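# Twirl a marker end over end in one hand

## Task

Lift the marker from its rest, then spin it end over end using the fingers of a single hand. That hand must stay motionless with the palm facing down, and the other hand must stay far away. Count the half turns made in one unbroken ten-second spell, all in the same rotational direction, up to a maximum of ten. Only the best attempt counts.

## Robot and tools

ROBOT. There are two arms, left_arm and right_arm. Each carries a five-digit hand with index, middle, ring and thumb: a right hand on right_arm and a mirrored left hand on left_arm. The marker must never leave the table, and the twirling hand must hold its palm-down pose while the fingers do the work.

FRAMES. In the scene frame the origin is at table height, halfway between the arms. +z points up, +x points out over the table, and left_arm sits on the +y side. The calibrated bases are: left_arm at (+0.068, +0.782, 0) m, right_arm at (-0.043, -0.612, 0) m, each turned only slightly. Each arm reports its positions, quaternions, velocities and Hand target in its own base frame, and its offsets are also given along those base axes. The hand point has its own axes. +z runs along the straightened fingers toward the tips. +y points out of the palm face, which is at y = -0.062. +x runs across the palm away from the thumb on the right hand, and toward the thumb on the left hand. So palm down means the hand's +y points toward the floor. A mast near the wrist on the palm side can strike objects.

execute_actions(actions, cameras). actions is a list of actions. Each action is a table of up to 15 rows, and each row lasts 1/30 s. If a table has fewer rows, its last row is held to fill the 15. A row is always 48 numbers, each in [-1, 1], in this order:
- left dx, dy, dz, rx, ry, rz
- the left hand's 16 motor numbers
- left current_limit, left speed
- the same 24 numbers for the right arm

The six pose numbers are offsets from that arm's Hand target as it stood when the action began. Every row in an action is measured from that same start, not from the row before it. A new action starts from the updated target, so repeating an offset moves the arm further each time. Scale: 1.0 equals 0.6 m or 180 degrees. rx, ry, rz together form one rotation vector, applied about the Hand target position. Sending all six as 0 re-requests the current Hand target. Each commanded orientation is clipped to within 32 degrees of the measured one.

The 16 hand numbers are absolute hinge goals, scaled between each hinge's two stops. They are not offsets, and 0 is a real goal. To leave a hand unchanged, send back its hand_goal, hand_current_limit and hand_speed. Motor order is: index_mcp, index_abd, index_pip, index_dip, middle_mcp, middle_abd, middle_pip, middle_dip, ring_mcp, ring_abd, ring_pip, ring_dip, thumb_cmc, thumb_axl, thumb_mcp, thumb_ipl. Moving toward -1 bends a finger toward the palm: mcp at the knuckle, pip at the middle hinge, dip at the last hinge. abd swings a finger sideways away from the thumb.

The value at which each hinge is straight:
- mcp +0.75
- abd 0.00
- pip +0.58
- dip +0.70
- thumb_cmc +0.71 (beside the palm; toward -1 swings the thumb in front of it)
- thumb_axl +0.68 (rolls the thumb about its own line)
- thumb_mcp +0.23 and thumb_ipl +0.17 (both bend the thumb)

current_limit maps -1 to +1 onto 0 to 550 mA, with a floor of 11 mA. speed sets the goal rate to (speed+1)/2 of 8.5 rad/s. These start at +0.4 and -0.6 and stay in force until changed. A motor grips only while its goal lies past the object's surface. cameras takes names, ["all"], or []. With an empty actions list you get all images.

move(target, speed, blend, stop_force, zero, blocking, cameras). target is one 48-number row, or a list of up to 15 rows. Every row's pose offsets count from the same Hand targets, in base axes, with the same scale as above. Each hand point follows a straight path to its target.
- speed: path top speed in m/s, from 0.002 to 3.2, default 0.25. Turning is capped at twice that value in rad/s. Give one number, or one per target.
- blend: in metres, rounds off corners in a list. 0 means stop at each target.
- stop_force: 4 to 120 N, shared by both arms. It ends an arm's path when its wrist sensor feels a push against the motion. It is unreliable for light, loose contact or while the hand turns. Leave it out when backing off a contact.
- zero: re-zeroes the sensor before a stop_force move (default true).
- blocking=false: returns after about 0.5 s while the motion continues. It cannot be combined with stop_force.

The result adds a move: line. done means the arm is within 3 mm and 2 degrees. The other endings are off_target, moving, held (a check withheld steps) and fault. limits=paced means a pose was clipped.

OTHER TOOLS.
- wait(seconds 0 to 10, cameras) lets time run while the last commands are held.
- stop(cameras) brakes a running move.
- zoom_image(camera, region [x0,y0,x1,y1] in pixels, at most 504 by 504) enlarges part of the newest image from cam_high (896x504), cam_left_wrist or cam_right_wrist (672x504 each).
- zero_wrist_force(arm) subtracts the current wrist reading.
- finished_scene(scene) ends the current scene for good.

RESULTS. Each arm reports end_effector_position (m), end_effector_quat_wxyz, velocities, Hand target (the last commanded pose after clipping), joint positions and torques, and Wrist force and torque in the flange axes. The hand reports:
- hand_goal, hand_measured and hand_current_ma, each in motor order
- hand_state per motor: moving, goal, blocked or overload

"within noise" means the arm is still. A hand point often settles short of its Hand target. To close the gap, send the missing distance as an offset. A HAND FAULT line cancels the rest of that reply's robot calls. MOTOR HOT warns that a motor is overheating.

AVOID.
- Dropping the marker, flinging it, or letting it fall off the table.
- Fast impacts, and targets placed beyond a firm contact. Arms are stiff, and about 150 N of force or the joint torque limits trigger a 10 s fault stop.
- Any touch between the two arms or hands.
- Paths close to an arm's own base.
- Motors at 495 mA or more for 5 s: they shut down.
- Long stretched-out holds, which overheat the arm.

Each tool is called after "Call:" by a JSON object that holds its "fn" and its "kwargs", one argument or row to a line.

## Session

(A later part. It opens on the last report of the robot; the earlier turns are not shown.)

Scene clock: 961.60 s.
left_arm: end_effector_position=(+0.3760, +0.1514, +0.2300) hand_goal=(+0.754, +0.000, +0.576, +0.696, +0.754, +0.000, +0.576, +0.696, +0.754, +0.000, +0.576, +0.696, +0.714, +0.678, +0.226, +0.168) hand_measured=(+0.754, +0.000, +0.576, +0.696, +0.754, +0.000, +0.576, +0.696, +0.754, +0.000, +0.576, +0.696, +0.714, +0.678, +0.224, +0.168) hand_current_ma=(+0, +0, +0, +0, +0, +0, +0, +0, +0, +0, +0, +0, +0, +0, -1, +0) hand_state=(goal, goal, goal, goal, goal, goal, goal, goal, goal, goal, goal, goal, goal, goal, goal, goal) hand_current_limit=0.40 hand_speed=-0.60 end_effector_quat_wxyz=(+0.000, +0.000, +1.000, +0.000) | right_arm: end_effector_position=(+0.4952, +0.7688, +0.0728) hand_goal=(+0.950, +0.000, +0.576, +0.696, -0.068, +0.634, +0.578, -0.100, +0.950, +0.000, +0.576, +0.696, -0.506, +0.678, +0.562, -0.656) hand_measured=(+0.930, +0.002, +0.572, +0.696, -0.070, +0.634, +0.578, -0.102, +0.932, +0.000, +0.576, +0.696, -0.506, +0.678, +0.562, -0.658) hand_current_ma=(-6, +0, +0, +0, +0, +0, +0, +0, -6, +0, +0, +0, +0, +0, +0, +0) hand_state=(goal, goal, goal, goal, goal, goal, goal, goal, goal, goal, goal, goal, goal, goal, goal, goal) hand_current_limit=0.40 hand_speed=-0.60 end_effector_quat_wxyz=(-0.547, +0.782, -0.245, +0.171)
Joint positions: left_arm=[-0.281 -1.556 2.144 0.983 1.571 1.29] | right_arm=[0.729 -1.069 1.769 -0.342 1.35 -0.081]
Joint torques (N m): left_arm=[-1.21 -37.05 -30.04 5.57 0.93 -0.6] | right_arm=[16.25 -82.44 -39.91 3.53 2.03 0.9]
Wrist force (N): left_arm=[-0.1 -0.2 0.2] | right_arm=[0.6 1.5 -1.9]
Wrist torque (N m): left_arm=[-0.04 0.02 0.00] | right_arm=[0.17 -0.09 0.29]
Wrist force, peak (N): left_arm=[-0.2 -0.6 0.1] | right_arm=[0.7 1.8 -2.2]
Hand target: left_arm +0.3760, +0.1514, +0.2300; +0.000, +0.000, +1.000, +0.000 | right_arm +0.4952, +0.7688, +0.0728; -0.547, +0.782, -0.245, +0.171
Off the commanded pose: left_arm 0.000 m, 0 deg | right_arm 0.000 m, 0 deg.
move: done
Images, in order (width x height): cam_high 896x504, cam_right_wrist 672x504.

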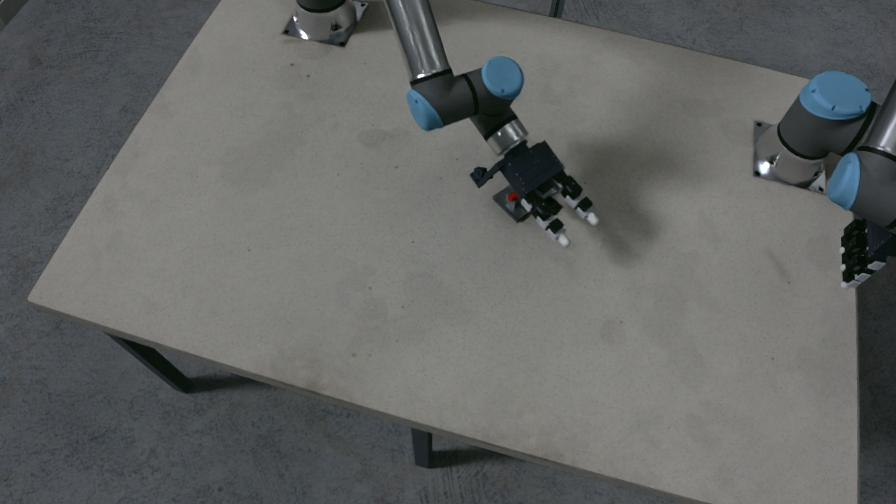

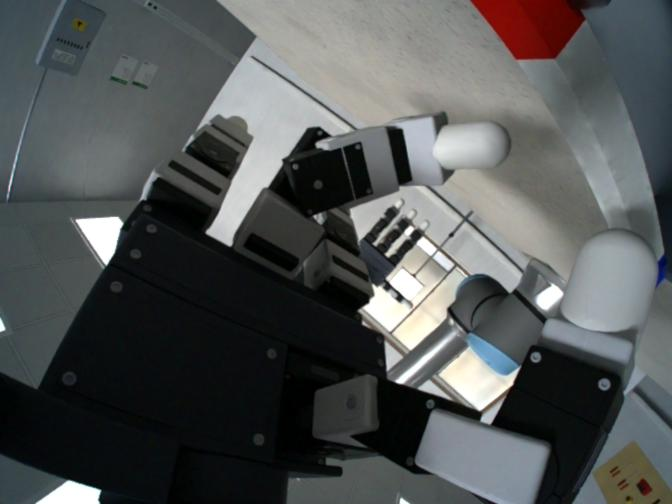

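Call:
{"fn": "move", "kwargs": {
  "target": [0,0,0,0,0,0,0.754,0,0.576,0.696,0.754,0,0.576,0.696,0.754,0,0.576,0.696,0.714,0.678,0.226,0.168,0.4,-0.6,-0.0207,-0.0121,-0.012,0,0,0,0.95,0,0.576,0.696,-0.068,0.633,0.577,-0.101,0.95,0,0.576,0.696,-0.506,0.677,0.562,-0.657,0.4,-0.6],
  "speed": 0.05,
  "stop_force": 6,
  "cameras": ["cam_right_wrist"]
}}

Call:
{"fn": "zoom_image", "kwargs": {
  "camera": "cam_right_wrist",
  "region": [372, 0, 672, 300]
}}

Scene clock: 993.17 s.
left_arm: end_effector_position=(+0.3760, +0.1514, +0.2300) hand_goal=(+0.754, +0.000, +0.576, +0.696, +0.754, +0.000, +0.576, +0.696, +0.754, +0.000, +0.576, +0.696, +0.714, +0.678, +0.226, +0.168) hand_measured=(+0.754, +0.000, +0.576, +0.696, +0.754, +0.000, +0.576, +0.696, +0.754, +0.000, +0.576, +0.696, +0.714, +0.678, +0.224, +0.168) hand_current_ma=(+0, +0, +0, +0, +0, +0, +0, +0, +0, +0, +0, +0, +0, +0, -1, +0) hand_state=(goal, goal, goal, goal, goal, goal, goal, goal, goal, goal, goal, goal, goal, goal, goal, goal) hand_current_limit=0.40 hand_speed=-0.60 end_effector_quat_wxyz=(+0.000, +0.000, +1.000, +0.000) | right_arm: end_effector_position=(+0.4828, +0.7615, +0.0656) hand_goal=(+0.950, +0.000, +0.576, +0.696, -0.068, +0.634, +0.578, -0.100, +0.950, +0.000, +0.576, +0.696, -0.506, +0.678, +0.562, -0.656) hand_measured=(+0.930, +0.002, +0.572, +0.696, -0.070, +0.634, +0.578, -0.102, +0.932, +0.000, +0.576, +0.696, -0.506, +0.678, +0.562, -0.658) hand_current_ma=(-6, +0, +0, +0, +0, +0, +0, +0, -6, +0, +0, +0, +0, +0, +0, +0) hand_state=(goal, goal, goal, goal, goal, goal, goal, goal, goal, goal, goal, goal, goal, goal, goal, goal) hand_current_limit=0.40 hand_speed=-0.60 end_effector_quat_wxyz=(-0.547, +0.782, -0.245, +0.171)
Joint positions: left_arm=[-0.281 -1.556 2.144 0.983 1.571 1.29] | right_arm=[0.733 -1.078 1.801 -0.365 1.354 -0.08]
Joint torques (N m): left_arm=[0.76 -37.14 -30.86 5.56 0.89 -0.78] | right_arm=[-19.39 -50.3 -39.32 3.47 -2.97 -0.41]
Wrist force (N): left_arm=[0.0 -0.3 0.1] | right_arm=[0.8 1.8 -1.8]
Wrist torque (N m): left_arm=[-0.05 0.00 0.01] | right_arm=[0.19 -0.11 0.31]
Wrist force, peak (N): left_arm=[-0.3 -0.6 -0.1] | right_arm=[0.4 2.1 -2.2]
Hand target: left_arm +0.3760, +0.1514, +0.2300; +0.000, +0.000, +1.000, +0.000 | right_arm +0.4828, +0.7615, +0.0656; -0.547, +0.782, -0.245, +0.171
Off the commanded pose: left_arm 0.000 m, 0 deg | right_arm 0.000 m, 0 deg.
move: done
Images, in order (width x height): cam_right_wrist 672x504.

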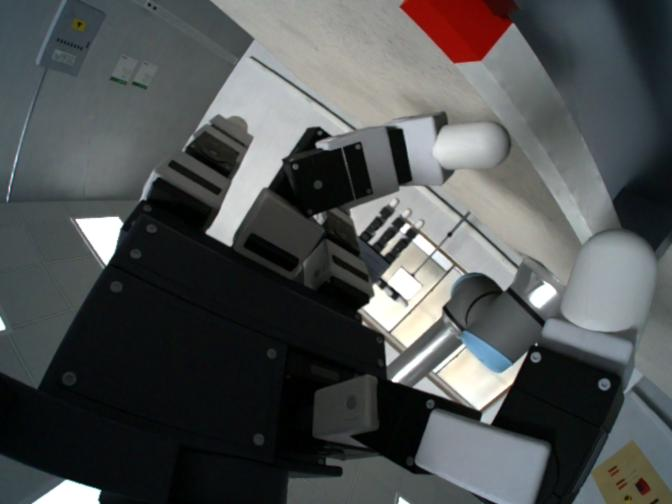

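Scaled by 1.680 from the camera's 672x504 image, which has a finer 960x720 frame.

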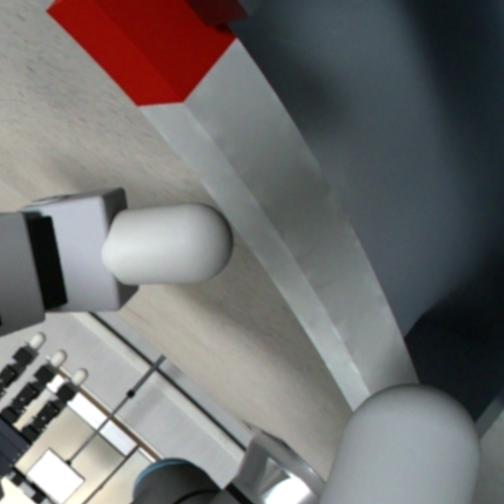

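Call:
{"fn": "move", "kwargs": {
  "target": [0,0,0,0,0,0,0.754,0,0.576,0.696,0.754,0,0.576,0.696,0.754,0,0.576,0.696,0.714,0.678,0.226,0.168,0.4,-0.6,0,0,-0.0115,0,0,0,0.95,0,0.576,0.696,-0.068,0.633,0.577,-0.101,0.95,0,0.576,0.696,-0.506,0.677,0.562,-0.657,0.4,-0.6],
  "speed": 0.05,
  "stop_force": 6,
  "cameras": ["cam_right_wrist"]
}}

Call:
{"fn": "zoom_image", "kwargs": {
  "camera": "cam_right_wrist",
  "region": [372, 0, 672, 300]
}}

Scene clock: 1010.37 s.
left_arm: end_effector_position=(+0.3760, +0.1514, +0.2300) hand_goal=(+0.754, +0.000, +0.576, +0.696, +0.754, +0.000, +0.576, +0.696, +0.754, +0.000, +0.576, +0.696, +0.714, +0.678, +0.226, +0.168) hand_measured=(+0.754, +0.000, +0.576, +0.696, +0.754, +0.000, +0.576, +0.696, +0.754, +0.000, +0.576, +0.696, +0.714, +0.678, +0.224, +0.168) hand_current_ma=(+0, +0, +0, +0, +0, +0, +0, +0, +0, +0, +0, +0, +0, +0, -1, +0) hand_state=(goal, goal, goal, goal, goal, goal, goal, goal, goal, goal, goal, goal, goal, goal, goal, goal) hand_current_limit=0.40 hand_speed=-0.60 end_effector_quat_wxyz=(+0.000, +0.000, +1.000, +0.000) | right_arm: end_effector_position=(+0.4828, +0.7615, +0.0587) hand_goal=(+0.950, +0.000, +0.576, +0.696, -0.068, +0.634, +0.578, -0.100, +0.950, +0.000, +0.576, +0.696, -0.506, +0.678, +0.562, -0.656) hand_measured=(+0.930, +0.002, +0.572, +0.696, -0.070, +0.634, +0.578, -0.102, +0.932, +0.000, +0.576, +0.696, -0.506, +0.678, +0.562, -0.658) hand_current_ma=(-6, +0, +0, +0, +0, +0, +0, +0, -6, +0, +0, +0, +0, +0, +0, +0) hand_state=(goal, goal, goal, goal, goal, goal, goal, goal, goal, goal, goal, goal, goal, goal, goal, goal) hand_current_limit=0.40 hand_speed=-0.60 end_effector_quat_wxyz=(-0.547, +0.782, -0.245, +0.171)
Joint positions: left_arm=[-0.281 -1.556 2.144 0.983 1.571 1.29] | right_arm=[0.733 -1.07 1.804 -0.376 1.354 -0.08]
Joint torques (N m): left_arm=[1.1 -37.48 -31.34 5.77 1.14 -0.84] | right_arm=[-18.36 -82.51 -38.54 3.35 -2.85 -0.16]
Wrist force (N): left_arm=[0.1 -0.2 -0.1] | right_arm=[0.9 1.7 -1.9]
Wrist torque (N m): left_arm=[-0.02 -0.01 0.01] | right_arm=[0.18 -0.12 0.31]
Wrist force, peak (N): left_arm=[-0.1 -0.7 0.1] | right_arm=[0.6 2.0 -2.1]
Hand target: left_arm +0.3760, +0.1514, +0.2300; +0.000, +0.000, +1.000, +0.000 | right_arm +0.4828, +0.7615, +0.0587; -0.547, +0.782, -0.245, +0.171
Off the commanded pose: left_arm 0.000 m, 0 deg | right_arm 0.000 m, 0 deg.
move: done
Images, in order (width x height): cam_right_wrist 672x504.

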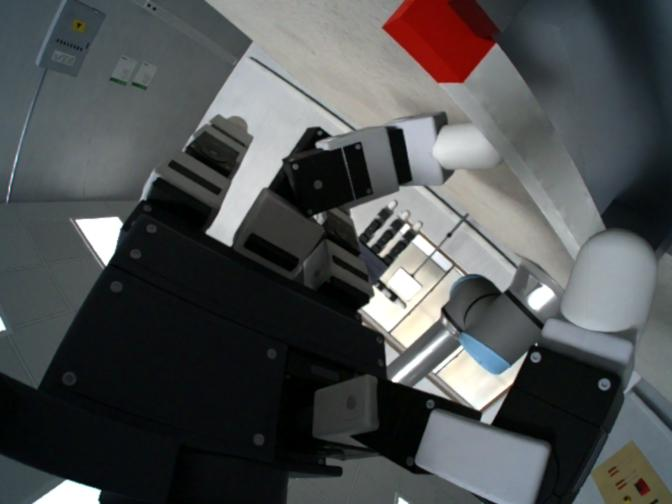

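Scaled by 1.680 from the camera's 672x504 image, which has a finer 960x720 frame.

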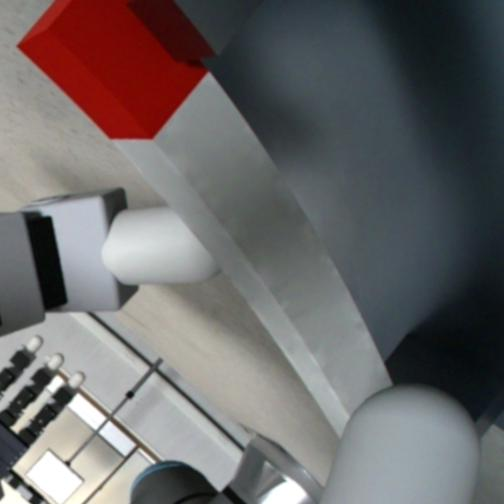

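Call:
{"fn": "move", "kwargs": {
  "target": [
    [0,0,0,0,0,0,0.754,0,0.576,0.696,0.754,0,0.576,0.696,0.754,0,0.576,0.696,0.714,0.678,0.226,0.168,0.4,-0.6,0,0,-0.0083,0,0,0,0.95,0,0.576,0.696,-0.068,0.633,0.577,-0.101,0.95,0,0.576,0.696,-0.506,0.677,0.562,-0.657,0.4,-0.9],
    [0,0,0,0,0,0,0.754,0,0.576,0.696,0.754,0,0.576,0.696,0.754,0,0.576,0.696,0.714,0.678,0.226,0.168,0.4,-0.6,0,0,-0.0083,0,0,0,0.95,0,0.576,0.696,-0.233,0.633,0.577,-0.101,0.95,0,0.576,0.696,-0.506,0.677,0.385,-0.657,0.4,-0.9]
  ],
  "speed": 0.05,
  "cameras": ["cam_right_wrist"]
}}

Call:
{"fn": "zoom_image", "kwargs": {
  "camera": "cam_right_wrist",
  "region": [372, 0, 672, 300]
}}

Scene clock: 1027.10 s.
left_arm: end_effector_position=(+0.3760, +0.1514, +0.2300) hand_goal=(+0.754, +0.000, +0.576, +0.696, +0.754, +0.000, +0.576, +0.696, +0.754, +0.000, +0.576, +0.696, +0.714, +0.678, +0.226, +0.168) hand_measured=(+0.754, +0.000, +0.576, +0.696, +0.754, +0.000, +0.576, +0.696, +0.754, +0.000, +0.576, +0.696, +0.714, +0.678, +0.224, +0.168) hand_current_ma=(+0, +0, +0, +0, +0, +0, +0, +0, +0, +0, +0, +0, +0, +0, -1, +0) hand_state=(goal, goal, goal, goal, goal, goal, goal, goal, goal, goal, goal, goal, goal, goal, goal, goal) hand_current_limit=0.40 hand_speed=-0.60 end_effector_quat_wxyz=(+0.000, +0.000, +1.000, +0.000) | right_arm: end_effector_position=(+0.4828, +0.7615, +0.0537) hand_goal=(+0.950, +0.000, +0.576, +0.696, -0.232, +0.634, +0.578, -0.100, +0.950, +0.000, +0.576, +0.696, -0.506, +0.678, +0.386, -0.656) hand_measured=(+0.930, +0.002, +0.572, +0.696, -0.230, +0.634, +0.578, -0.102, +0.932, +0.000, +0.576, +0.696, -0.506, +0.678, +0.404, -0.656) hand_current_ma=(-6, +0, +0, +0, +0, +0, +0, +0, -6, +0, +0, +0, +0, +0, +8, +0) hand_state=(goal, goal, goal, goal, goal, goal, goal, goal, goal, goal, goal, goal, goal, goal, goal, goal) hand_current_limit=0.40 hand_speed=-0.90 end_effector_quat_wxyz=(-0.547, +0.782, -0.245, +0.171)
Joint positions: left_arm=[-0.281 -1.556 2.144 0.983 1.571 1.29] | right_arm=[0.733 -1.064 1.806 -0.384 1.354 -0.08]
Joint torques (N m): left_arm=[-1.49 -37.4 -30.77 5.9 1.11 -0.68] | right_arm=[-15.37 -80.43 -36.81 2.93 -2.97 0.99]
Wrist force (N): left_arm=[0.1 -0.1 -0.2] | right_arm=[0.7 1.4 -2.7]
Wrist torque (N m): left_arm=[0.00 -0.01 0.01] | right_arm=[0.12 -0.12 0.29]
Wrist force, peak (N): left_arm=[-0.1 -0.7 0.0] | right_arm=[0.7 1.7 -3.0]
Hand target: left_arm +0.3760, +0.1514, +0.2300; +0.000, +0.000, +1.000, +0.000 | right_arm +0.4828, +0.7615, +0.0537; -0.547, +0.782, -0.245, +0.171
Off the commanded pose: left_arm 0.000 m, 0 deg | right_arm 0.000 m, 0 deg.
move: done
Images, in order (width x height): cam_right_wrist 672x504.

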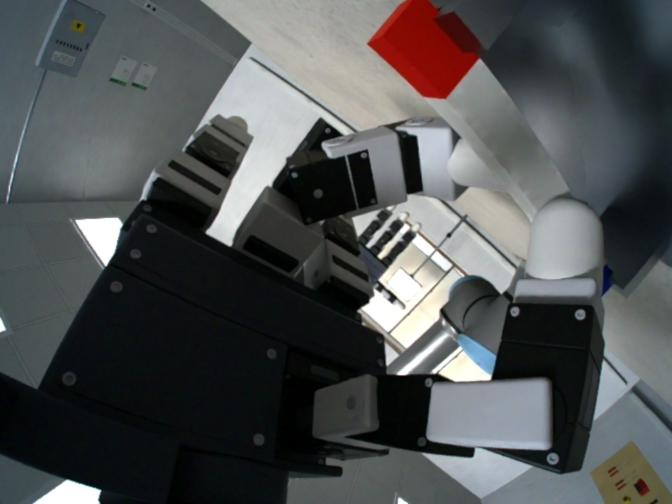

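Scaled by 1.680 from the camera's 672x504 image, which has a finer 960x720 frame.

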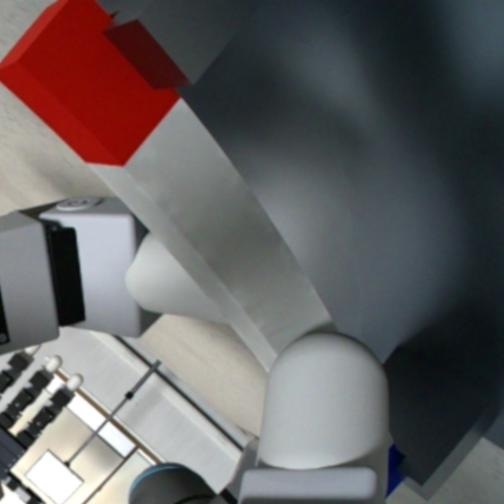

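Call:
{"fn": "move", "kwargs": {
  "target": [0,0,0,0,0,0,0.754,0,0.576,0.696,0.754,0,0.576,0.696,0.754,0,0.576,0.696,0.714,0.678,0.226,0.168,0.4,-0.6,0,0,0,0,0,0,0.95,0,0.576,0.696,-0.315,0.633,0.577,-0.101,0.95,0,0.576,0.696,-0.506,0.677,0.315,-0.657,0.4,-0.9],
  "speed": 0.05,
  "cameras": ["cam_right_wrist"]
}}

Call:
{"fn": "zoom_image", "kwargs": {
  "camera": "cam_right_wrist",
  "region": [372, 0, 672, 300]
}}

Scene clock: 1033.60 s.
left_arm: end_effector_position=(+0.3760, +0.1514, +0.2300) hand_goal=(+0.754, +0.000, +0.576, +0.696, +0.754, +0.000, +0.576, +0.696, +0.754, +0.000, +0.576, +0.696, +0.714, +0.678, +0.226, +0.168) hand_measured=(+0.754, +0.000, +0.576, +0.696, +0.754, +0.000, +0.576, +0.696, +0.754, +0.000, +0.576, +0.696, +0.714, +0.678, +0.224, +0.168) hand_current_ma=(+0, +0, +0, +0, +0, +0, +0, +0, +0, +0, +0, +0, +0, +0, -1, +0) hand_state=(goal, goal, goal, goal, goal, goal, goal, goal, goal, goal, goal, goal, goal, goal, goal, goal) hand_current_limit=0.40 hand_speed=-0.60 end_effector_quat_wxyz=(+0.000, +0.000, +1.000, +0.000) | right_arm: end_effector_position=(+0.4828, +0.7615, +0.0537) hand_goal=(+0.950, +0.000, +0.576, +0.696, -0.314, +0.634, +0.578, -0.100, +0.950, +0.000, +0.576, +0.696, -0.506, +0.678, +0.316, -0.656) hand_measured=(+0.930, +0.002, +0.572, +0.696, -0.290, +0.632, +0.582, -0.102, +0.932, +0.000, +0.576, +0.696, -0.506, +0.678, +0.396, -0.652) hand_current_ma=(-6, +0, +0, +0, +10, +0, +0, +0, -6, +0, +0, +0, +0, +0, +157, +0) hand_state=(goal, goal, goal, goal, blocked, goal, goal, goal, goal, goal, goal, goal, goal, goal, blocked, goal) hand_current_limit=0.40 hand_speed=-0.90 end_effector_quat_wxyz=(-0.547, +0.782, -0.245, +0.171)
Joint positions: left_arm=[-0.281 -1.556 2.144 0.983 1.571 1.29] | right_arm=[0.733 -1.064 1.806 -0.384 1.354 -0.08]
Joint torques (N m): left_arm=[-1.41 -38.05 -30.81 5.73 0.97 -1.02] | right_arm=[-10.3 -79.81 -37.82 -2.59 -2.71 2.06]
Wrist force (N): left_arm=[-0.1 -0.3 -0.1] | right_arm=[1.1 -0.2 -5.6]
Wrist torque (N m): left_arm=[-0.03 0.02 0.00] | right_arm=[-0.01 -0.19 0.31]
Wrist force, peak (N): left_arm=[0.0 -0.6 -0.5] | right_arm=[1.1 -0.2 -5.8]
Hand target: left_arm +0.3760, +0.1514, +0.2300; +0.000, +0.000, +1.000, +0.000 | right_arm +0.4828, +0.7615, +0.0537; -0.547, +0.782, -0.245, +0.171
Off the commanded pose: left_arm 0.000 m, 0 deg | right_arm 0.000 m, 0 deg.
move: done
Images, in order (width x height): cam_right_wrist 672x504.

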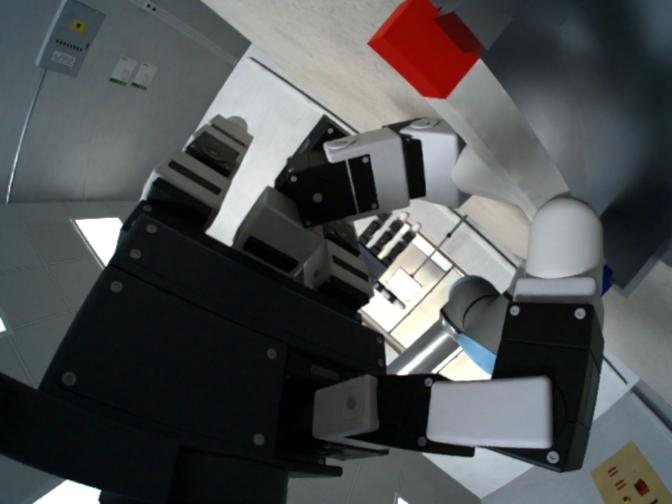

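Scaled by 1.680 from the camera's 672x504 image, which has a finer 960x720 frame.

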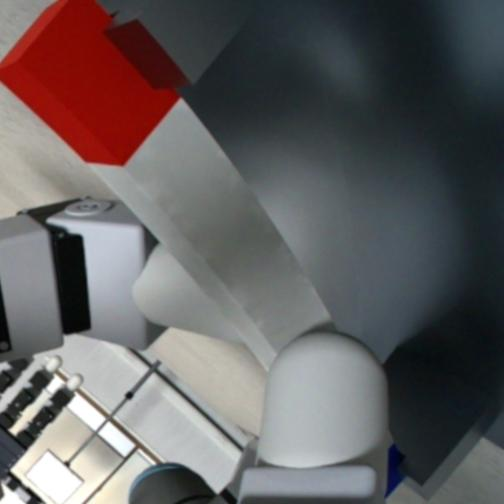

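Call:
{"fn": "move", "kwargs": {
  "target": [0,0,0,0,0,0,0.754,0,0.576,0.696,0.754,0,0.576,0.696,0.754,0,0.576,0.696,0.714,0.678,0.226,0.168,0.4,-0.6,0,0,0,0,0,0,0.95,0,0.576,0.696,-0.4,0.633,0.577,-0.101,0.95,0,0.576,0.696,-0.506,0.677,0.315,-0.657,0.4,-0.9],
  "speed": 0.05,
  "cameras": ["cam_right_wrist"]
}}

Call:
{"fn": "zoom_image", "kwargs": {
  "camera": "cam_right_wrist",
  "region": [372, 0, 672, 300]
}}

Scene clock: 1046.03 s.
left_arm: end_effector_position=(+0.3760, +0.1514, +0.2300) hand_goal=(+0.754, +0.000, +0.576, +0.696, +0.754, +0.000, +0.576, +0.696, +0.754, +0.000, +0.576, +0.696, +0.714, +0.678, +0.226, +0.168) hand_measured=(+0.754, +0.000, +0.576, +0.696, +0.754, +0.000, +0.576, +0.696, +0.754, +0.000, +0.576, +0.696, +0.714, +0.678, +0.224, +0.168) hand_current_ma=(+0, +0, +0, +0, +0, +0, +0, +0, +0, +0, +0, +0, +0, +0, -1, +0) hand_state=(goal, goal, goal, goal, goal, goal, goal, goal, goal, goal, goal, goal, goal, goal, goal, goal) hand_current_limit=0.40 hand_speed=-0.60 end_effector_quat_wxyz=(+0.000, +0.000, +1.000, +0.000) | right_arm: end_effector_position=(+0.4828, +0.7615, +0.0538) hand_goal=(+0.950, +0.000, +0.576, +0.696, -0.400, +0.634, +0.578, -0.100, +0.950, +0.000, +0.576, +0.696, -0.506, +0.678, +0.316, -0.656) hand_measured=(+0.930, +0.002, +0.572, +0.696, -0.306, +0.630, +0.600, -0.102, +0.932, +0.000, +0.576, +0.696, -0.504, +0.678, +0.396, -0.650) hand_current_ma=(-6, +0, +0, +0, +144, +0, +7, +0, -6, +0, +0, +0, +0, +0, +157, +1) hand_state=(goal, goal, goal, goal, blocked, goal, blocked, goal, goal, goal, goal, goal, goal, goal, blocked, goal) hand_current_limit=0.40 hand_speed=-0.90 end_effector_quat_wxyz=(-0.547, +0.782, -0.245, +0.171)
Joint positions: left_arm=[-0.281 -1.556 2.144 0.983 1.571 1.29] | right_arm=[0.733 -1.064 1.806 -0.384 1.354 -0.08]
Joint torques (N m): left_arm=[-0.65 -37.95 -31.1 5.92 1.23 -0.96] | right_arm=[-9.5 -61.81 -35.64 -3.55 -2.75 2.16]
Wrist force (N): left_arm=[-0.3 -0.2 0.0] | right_arm=[1.8 -2.1 -3.3]
Wrist torque (N m): left_arm=[-0.03 0.04 -0.02] | right_arm=[0.02 -0.16 0.35]
Wrist force, peak (N): left_arm=[-0.2 -0.6 -0.2] | right_arm=[1.0 -0.2 -5.9]
Hand target: left_arm +0.3760, +0.1514, +0.2300; +0.000, +0.000, +1.000, +0.000 | right_arm +0.4828, +0.7615, +0.0537; -0.547, +0.782, -0.245, +0.171
Off the commanded pose: left_arm 0.000 m, 0 deg | right_arm 0.000 m, 0 deg.
move: done
Images, in order (width x height): cam_right_wrist 672x504.

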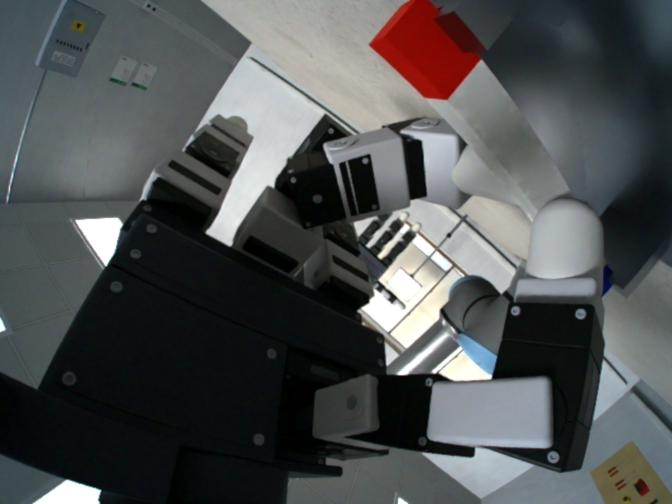

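Scaled by 1.680 from the camera's 672x504 image, which has a finer 960x720 frame.

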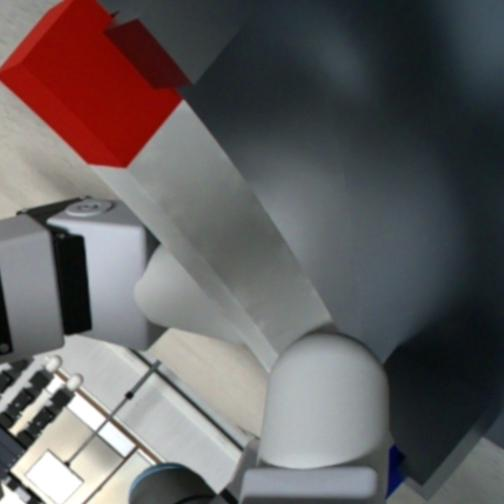

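Call:
{"fn": "move", "kwargs": {
  "target": [0,0,0,0,0,0,0.754,0,0.576,0.696,0.754,0,0.576,0.696,0.754,0,0.576,0.696,0.714,0.678,0.226,0.168,0.4,-0.6,0,0,0.1,0,0,0,0.95,0,0.576,0.696,-0.4,0.633,0.577,-0.101,0.95,0,0.576,0.696,-0.506,0.677,0.315,-0.657,0.4,-0.9],
  "speed": 0.06,
  "cameras": ["cam_high","cam_right_wrist"]
}}

Call:
{"fn": "zoom_image", "kwargs": {
  "camera": "cam_right_wrist",
  "region": [372, 0, 672, 300]
}}

Call:
{"fn": "zoom_image", "kwargs": {
  "camera": "cam_high",
  "region": [480, 110, 600, 230]
}}

Scene clock: 1055.00 s.
left_arm: end_effector_position=(+0.3760, +0.1514, +0.2300) hand_goal=(+0.754, +0.000, +0.576, +0.696, +0.754, +0.000, +0.576, +0.696, +0.754, +0.000, +0.576, +0.696, +0.714, +0.678, +0.226, +0.168) hand_measured=(+0.754, +0.000, +0.576, +0.696, +0.754, +0.000, +0.576, +0.696, +0.754, +0.000, +0.576, +0.696, +0.714, +0.678, +0.224, +0.168) hand_current_ma=(+0, +0, +0, +0, +0, +0, +0, +0, +0, +0, +0, +0, +0, +0, -1, +0) hand_state=(goal, goal, goal, goal, goal, goal, goal, goal, goal, goal, goal, goal, goal, goal, goal, goal) hand_current_limit=0.40 hand_speed=-0.60 end_effector_quat_wxyz=(+0.000, +0.000, +1.000, +0.000) | right_arm: end_effector_position=(+0.4828, +0.7615, +0.1140) hand_goal=(+0.950, +0.000, +0.576, +0.696, -0.400, +0.634, +0.578, -0.100, +0.950, +0.000, +0.576, +0.696, -0.506, +0.678, +0.316, -0.656) hand_measured=(+0.930, +0.002, +0.572, +0.696, -0.306, +0.620, +0.610, -0.084, +0.932, +0.000, +0.576, +0.696, -0.502, +0.678, +0.374, -0.650) hand_current_ma=(-6, +0, +0, +0, +144, -2, +16, +4, -6, +0, +0, +0, +0, +0, +83, +1) hand_state=(goal, goal, goal, goal, blocked, goal, blocked, goal, goal, goal, goal, goal, goal, goal, blocked, goal) hand_current_limit=0.40 hand_speed=-0.90 end_effector_quat_wxyz=(-0.547, +0.782, -0.245, +0.171) end_effector_velocity=(+0.000, +0.000, -0.004) end_effector_angular_velocity=(+0.001, -0.001, +0.000)
Joint positions: left_arm=[-0.281 -1.556 2.144 0.983 1.571 1.29] | right_arm=[0.733 -1.129 1.775 -0.287 1.354 -0.08]
Joint velocities: left_arm=[within noise] | right_arm=[0 0.004 0.002 -0.007 0 0.001]
Joint torques (N m): left_arm=[-1.42 -37.03 -30.87 5.9 1.27 -0.83] | right_arm=[-3.88 -49.66 -27.78 -4.22 -2.42 1.82]
Wrist force (N): left_arm=[0.0 -0.2 -0.3] | right_arm=[1.1 2.4 -1.5]
Wrist torque (N m): left_arm=[0.00 0.00 0.00] | right_arm=[0.22 -0.19 0.36]
Wrist force, peak (N): left_arm=[0.1 -0.6 -0.2] | right_arm=[1.9 -2.2 -3.4]
Hand target: left_arm +0.3760, +0.1514, +0.2300; +0.000, +0.000, +1.000, +0.000 | right_arm +0.4828, +0.7615, +0.1137; -0.547, +0.782, -0.245, +0.171
Off the commanded pose: left_arm 0.000 m, 0 deg | right_arm 0.000 m, 0 deg.
move: done
Images, in order (width x height): cam_high 896x504, cam_right_wrist 672x504.

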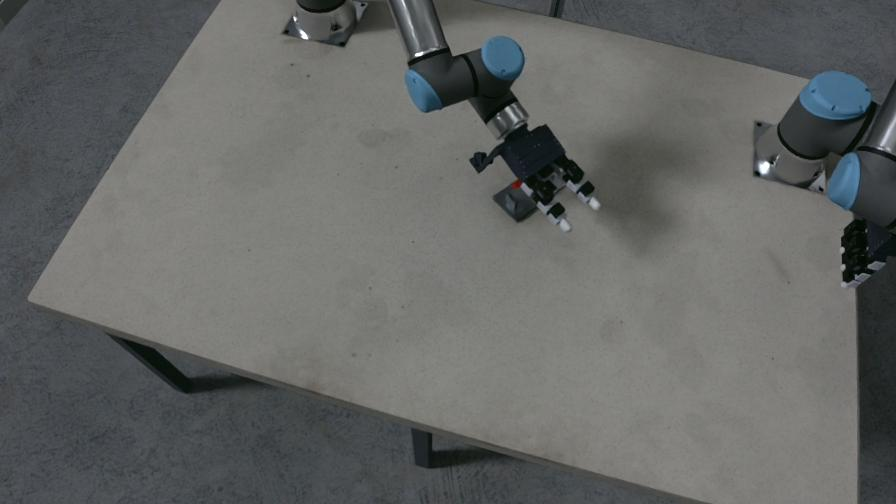

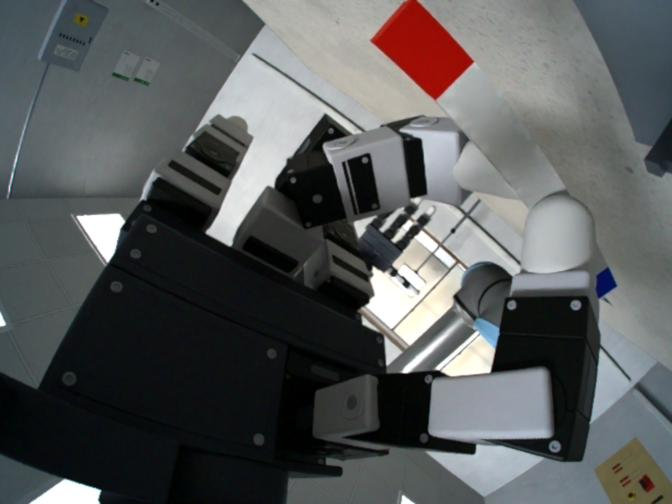

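Scaled by 1.680 from the camera's 672x504 image, which has a finer 960x720 frame.

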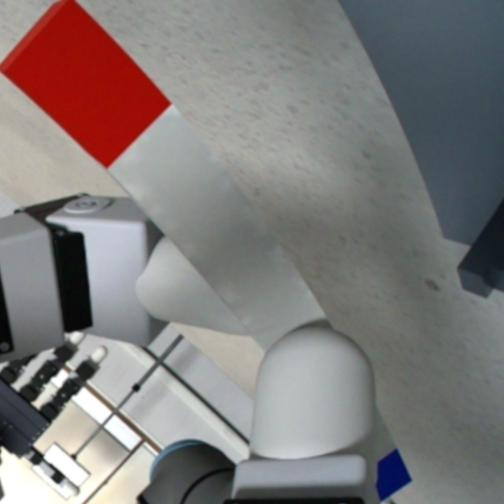

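Scaled by 4.200 from the camera's 896x504 image, which has a finer 1280x720 frame.

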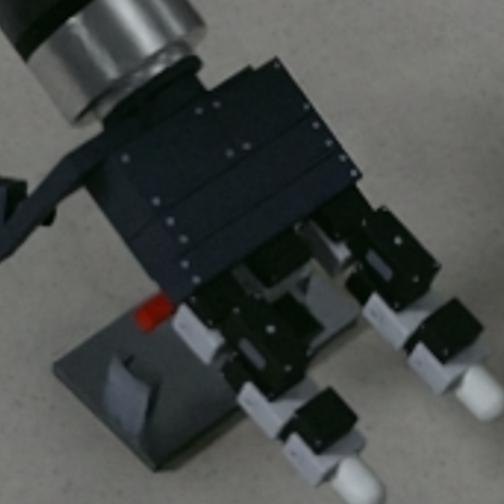

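Call:
{"fn": "move", "kwargs": {
  "target": [0,0,0,0,0,0,0.754,0,0.576,0.696,0.754,0,0.576,0.696,0.754,0,0.576,0.696,0.714,0.678,0.226,0.168,0.4,-0.6,-0.038,-0.3025,0.06,0.0912,-0.0634,0,0.95,0,0.576,0.696,-0.4,0.633,0.577,-0.101,0.95,0,0.576,0.696,-0.506,0.677,0.315,-0.657,0.4,-0.9],
  "speed": 0.1,
  "cameras": ["cam_high","cam_right_wrist"]
}}

Call:
{"fn": "zoom_image", "kwargs": {
  "camera": "cam_right_wrist",
  "region": [372, 0, 672, 300]
}}

Call:
{"fn": "zoom_image", "kwargs": {
  "camera": "cam_high",
  "region": [400, 60, 560, 200]
}}

Scene clock: 1079.70 s.
left_arm: end_effector_position=(+0.3760, +0.1514, +0.2300) hand_goal=(+0.754, +0.000, +0.576, +0.696, +0.754, +0.000, +0.576, +0.696, +0.754, +0.000, +0.576, +0.696, +0.714, +0.678, +0.226, +0.168) hand_measured=(+0.754, +0.000, +0.576, +0.696, +0.754, +0.000, +0.576, +0.696, +0.754, +0.000, +0.576, +0.696, +0.714, +0.678, +0.224, +0.168) hand_current_ma=(+0, +0, +0, +0, +0, +0, +0, +0, +0, +0, +0, +0, +0, +0, -1, +0) hand_state=(goal, goal, goal, goal, goal, goal, goal, goal, goal, goal, goal, goal, goal, goal, goal, goal) hand_current_limit=0.40 hand_speed=-0.60 end_effector_quat_wxyz=(+0.000, +0.000, +1.000, +0.000) | right_arm: end_effector_position=(+0.4600, +0.5800, +0.1498) hand_goal=(+0.950, +0.000, +0.576, +0.696, -0.400, +0.634, +0.578, -0.100, +0.950, +0.000, +0.576, +0.696, -0.506, +0.678, +0.316, -0.656) hand_measured=(+0.930, +0.002, +0.572, +0.696, -0.306, +0.620, +0.610, -0.084, +0.932, +0.000, +0.576, +0.696, -0.502, +0.678, +0.374, -0.650) hand_current_ma=(-6, +0, +0, +0, +144, -2, +16, +4, -6, +0, +0, +0, +0, +0, +82, +1) hand_state=(goal, goal, goal, goal, blocked, goal, blocked, goal, goal, goal, goal, goal, goal, goal, blocked, goal) hand_current_limit=0.40 hand_speed=-0.90 end_effector_quat_wxyz=(+0.675, -0.675, +0.211, -0.211)
Joint positions: left_arm=[-0.281 -1.556 2.144 0.983 1.571 1.29] | right_arm=[0.465 -1.421 2.277 -0.855 1.071 0]
Joint torques (N m): left_arm=[-0.95 -37.65 -30.79 5.87 1.5 -0.71] | right_arm=[-4.82 -40.04 -22.7 -4.08 0.15 -1.9]
Wrist force (N): left_arm=[-0.1 -0.2 -0.1] | right_arm=[0.9 1.7 -3.1]
Wrist torque (N m): left_arm=[-0.02 0.01 -0.01] | right_arm=[0.21 -0.08 0.40]
Wrist force, peak (N): left_arm=[-0.1 -0.7 -0.2] | right_arm=[1.6 1.6 -4.5]
Hand target: left_arm +0.3760, +0.1514, +0.2300; +0.000, +0.000, +1.000, +0.000 | right_arm +0.4600, +0.5800, +0.1497; +0.675, -0.675, +0.211, -0.211
Off the commanded pose: left_arm 0.000 m, 0 deg | right_arm 0.000 m, 0 deg.
move: done
Images, in order (width x height): cam_high 896x504, cam_right_wrist 672x504.

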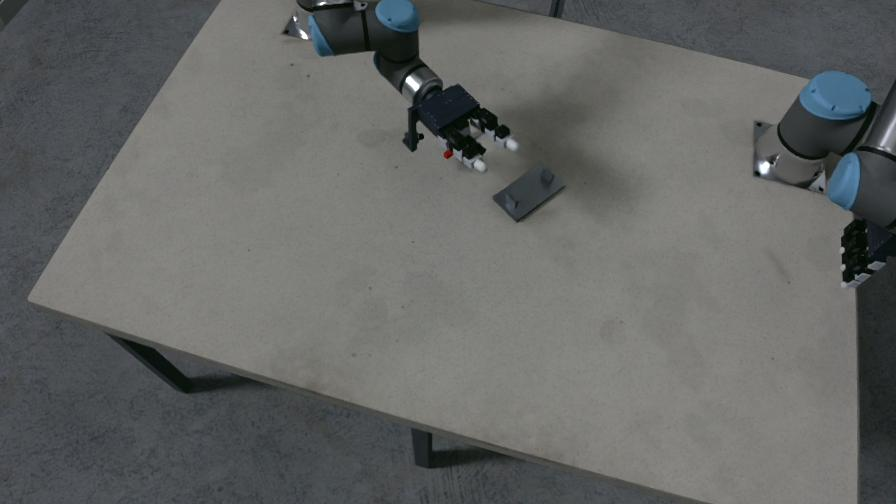

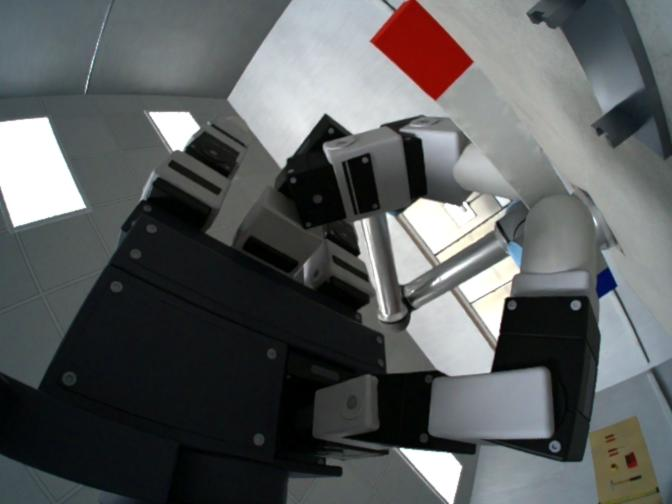

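Scaled by 1.680 from the camera's 672x504 image, which has a finer 960x720 frame.

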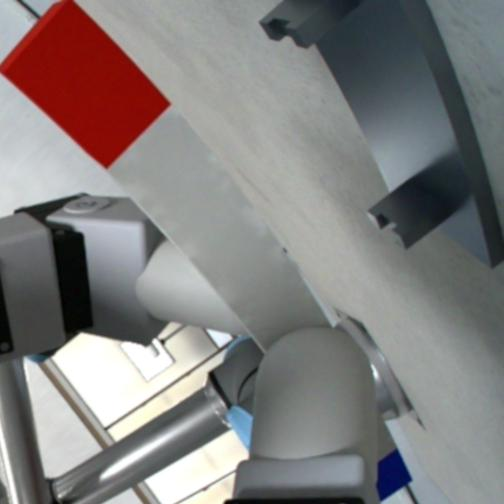

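Scaled by 3.150 from the camera's 896x504 image, which has a finer 1280x720 frame.

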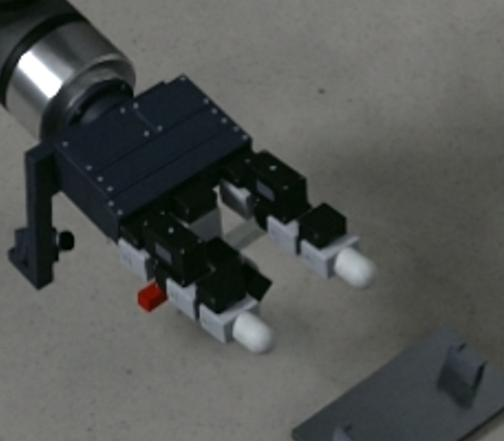

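Call:
{"fn": "move", "kwargs": {
  "target": [
    [0,0,0,0,0,0,0.754,0,0.576,0.696,0.754,0,0.576,0.696,0.754,0,0.576,0.696,0.714,0.678,0.226,0.168,0.4,-0.6,0,0,0,0,0,0,0.754,0.633,0.577,-0.754,-0.4,0.633,0.577,-0.101,0.95,0,0.576,0.696,-0.506,0.677,0.315,-0.657,0.4,-0.8],
    [0,0,0,0,0,0,0.754,0,0.576,0.696,0.754,0,0.576,0.696,0.754,0,0.576,0.696,0.714,0.678,0.226,0.168,0.4,-0.6,0,0,0,0,0,0,0.0685,0.633,0.577,-0.899,-0.4,0.633,0.577,-0.101,0.95,0,0.576,0.696,-0.506,0.677,0.315,-0.657,0.4,-0.8]
  ],
  "cameras": ["cam_right_wrist"]
}}

Call:
{"fn": "zoom_image", "kwargs": {
  "camera": "cam_right_wrist",
  "region": [252, 0, 672, 420]
}}

Scene clock: 1126.87 s.
left_arm: end_effector_position=(+0.3760, +0.1514, +0.2300) hand_goal=(+0.754, +0.000, +0.576, +0.696, +0.754, +0.000, +0.576, +0.696, +0.754, +0.000, +0.576, +0.696, +0.714, +0.678, +0.226, +0.168) hand_measured=(+0.754, +0.000, +0.576, +0.696, +0.754, +0.000, +0.576, +0.696, +0.754, +0.000, +0.576, +0.696, +0.714, +0.678, +0.224, +0.168) hand_current_ma=(+0, +0, +0, +0, +0, +0, +0, +0, +0, +0, +0, +0, +0, +0, -1, +0) hand_state=(goal, goal, goal, goal, goal, goal, goal, goal, goal, goal, goal, goal, goal, goal, goal, goal) hand_current_limit=0.40 hand_speed=-0.60 end_effector_quat_wxyz=(+0.000, +0.000, +1.000, +0.000) | right_arm: end_effector_position=(+0.4600, +0.5800, +0.1497) hand_goal=(+0.068, +0.634, +0.578, -0.898, -0.400, +0.634, +0.578, -0.100, +0.950, +0.000, +0.576, +0.696, -0.506, +0.678, +0.316, -0.656) hand_measured=(+0.064, +0.630, +0.572, -0.894, -0.306, +0.620, +0.610, -0.084, +0.932, +0.000, +0.576, +0.696, -0.502, +0.678, +0.374, -0.650) hand_current_ma=(+0, +0, +0, +0, +144, -2, +16, +4, -6, +0, +0, +0, +0, +0, +82, +1) hand_state=(goal, goal, goal, goal, blocked, goal, blocked, goal, goal, goal, goal, goal, goal, goal, blocked, goal) hand_current_limit=0.40 hand_speed=-0.80 end_effector_quat_wxyz=(+0.675, -0.675, +0.211, -0.211)
Joint positions: left_arm=[-0.281 -1.556 2.144 0.983 1.571 1.29] | right_arm=[0.465 -1.421 2.277 -0.856 1.071 0]
Joint torques (N m): left_arm=[-0.19 -36.91 -30.92 5.91 1.57 -0.65] | right_arm=[-10.32 -33.29 -23.34 -4.53 -2.32 -2.28]
Wrist force (N): left_arm=[0.1 -0.4 -0.1] | right_arm=[0.9 1.6 -3.1]
Wrist torque (N m): left_arm=[-0.04 -0.01 0.02] | right_arm=[0.20 -0.08 0.38]
Wrist force, peak (N): left_arm=[-0.4 -0.7 0.1] | right_arm=[1.4 1.7 -3.3]
Hand target: left_arm +0.3760, +0.1514, +0.2300; +0.000, +0.000, +1.000, +0.000 | right_arm +0.4600, +0.5800, +0.1497; +0.675, -0.675, +0.211, -0.211
Off the commanded pose: left_arm 0.000 m, 0 deg | right_arm 0.000 m, 0 deg.
move: done
Images, in order (width x height): cam_right_wrist 672x504.

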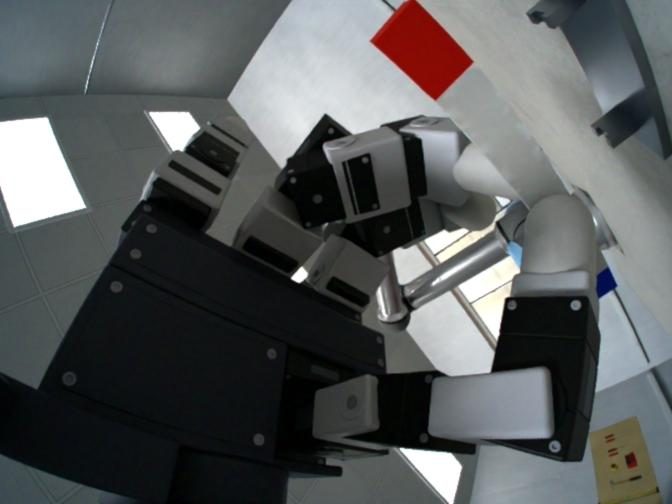

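Scaled by 1.200 from the camera's 672x504 image, which has a finer 960x720 frame.

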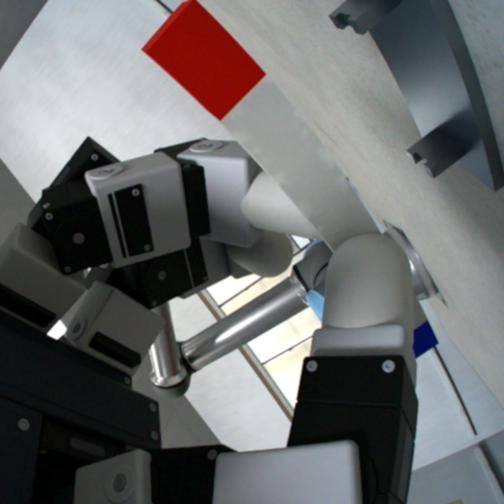

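Call:
{"fn": "execute_actions", "kwargs": {
  "actions": [
    [[0,0,0,0,0,0,0.754,0,0.576,0.696,0.754,0,0.576,0.696,0.754,0,0.576,0.696,0.714,0.678,0.226,0.168,0.4,-0.6,0,0,0,0,0,0,-0.2466,0.633,0.577,-0.899,-0.4,0.633,0.577,-0.101,0.95,0,0.576,0.696,-0.506,0.677,0.315,-0.657,0.4,-0.8]],
    [[0,0,0,0,0,0,0.754,0,0.576,0.696,0.754,0,0.576,0.696,0.754,0,0.576,0.696,0.714,0.678,0.226,0.168,0.4,-0.6,0,0,0,0,0,0,-0.3055,0.577,0.577,-0.6377,-0.4,0.633,0.577,-0.101,0.95,0,0.576,0.696,-0.506,0.677,0.315,-0.657,0.4,-0.8]]
  ],
  "cameras": ["cam_right_wrist", "cam_high"]
}}

Scene clock: 1165.63 s.
left_arm: end_effector_position=(+0.3760, +0.1514, +0.2300) hand_goal=(+0.754, +0.000, +0.576, +0.696, +0.754, +0.000, +0.576, +0.696, +0.754, +0.000, +0.576, +0.696, +0.714, +0.678, +0.226, +0.168) hand_measured=(+0.754, +0.000, +0.576, +0.696, +0.754, +0.000, +0.576, +0.696, +0.754, +0.000, +0.576, +0.696, +0.714, +0.678, +0.224, +0.168) hand_current_ma=(+0, +0, +0, +0, +0, +0, +0, +0, +0, +0, +0, +0, +0, +0, -1, +0) hand_state=(goal, goal, goal, goal, goal, goal, goal, goal, goal, goal, goal, goal, goal, goal, goal, goal) hand_current_limit=0.40 hand_speed=-0.60 end_effector_quat_wxyz=(+0.000, +0.000, +1.000, +0.000) | right_arm: end_effector_position=(+0.4600, +0.5800, +0.1497) hand_goal=(-0.306, +0.578, +0.578, -0.638, -0.400, +0.634, +0.578, -0.100, +0.950, +0.000, +0.576, +0.696, -0.506, +0.678, +0.316, -0.656) hand_measured=(-0.306, +0.578, +0.574, -0.640, -0.306, +0.620, +0.610, -0.084, +0.932, +0.000, +0.576, +0.696, -0.502, +0.678, +0.374, -0.650) hand_current_ma=(+0, +0, +0, +0, +144, -2, +16, +4, -6, +0, +0, +0, +0, +0, +82, +1) hand_state=(goal, goal, goal, goal, blocked, goal, blocked, goal, goal, goal, goal, goal, goal, goal, blocked, goal) hand_current_limit=0.40 hand_speed=-0.80 end_effector_quat_wxyz=(+0.675, -0.675, +0.211, -0.211)
Joint positions: left_arm=[-0.281 -1.556 2.144 0.983 1.571 1.29] | right_arm=[0.465 -1.421 2.277 -0.856 1.071 0]
Joint torques (N m): left_arm=[1.41 -37.54 -30.92 5.7 1.45 -0.79] | right_arm=[-15.54 -34.03 -24.6 -3.2 -1.07 -2.15]
Wrist force (N): left_arm=[0.0 -0.1 -0.2] | right_arm=[0.9 1.5 -3.3]
Wrist torque (N m): left_arm=[-0.01 0.00 0.01] | right_arm=[0.24 -0.08 0.38]
Wrist force, peak (N): left_arm=[0.1 -0.6 -0.4] | right_arm=[1.3 1.7 -3.3]
Hand target: left_arm +0.3760, +0.1514, +0.2300; +0.000, +0.000, +1.000, +0.000 | right_arm +0.4600, +0.5800, +0.1497; +0.675, -0.675, +0.211, -0.211
Off the commanded pose: left_arm 0.000 m, 0 deg | right_arm 0.000 m, 0 deg.
Images, in order (width x height): cam_high 896x504, cam_right_wrist 672x504.

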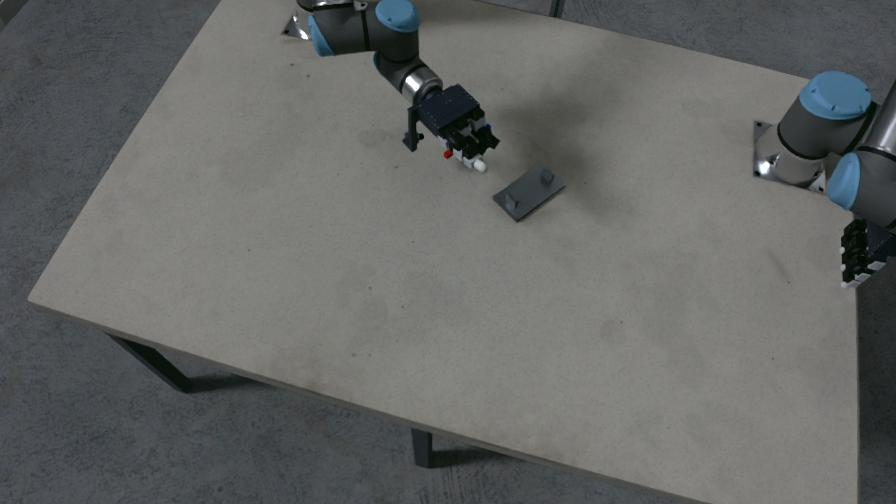

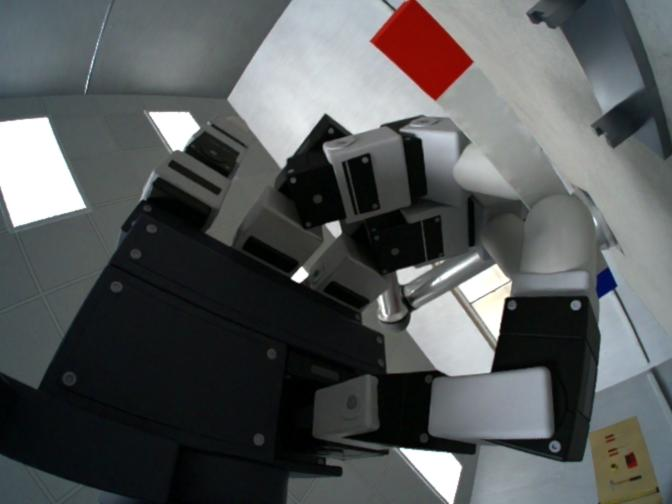

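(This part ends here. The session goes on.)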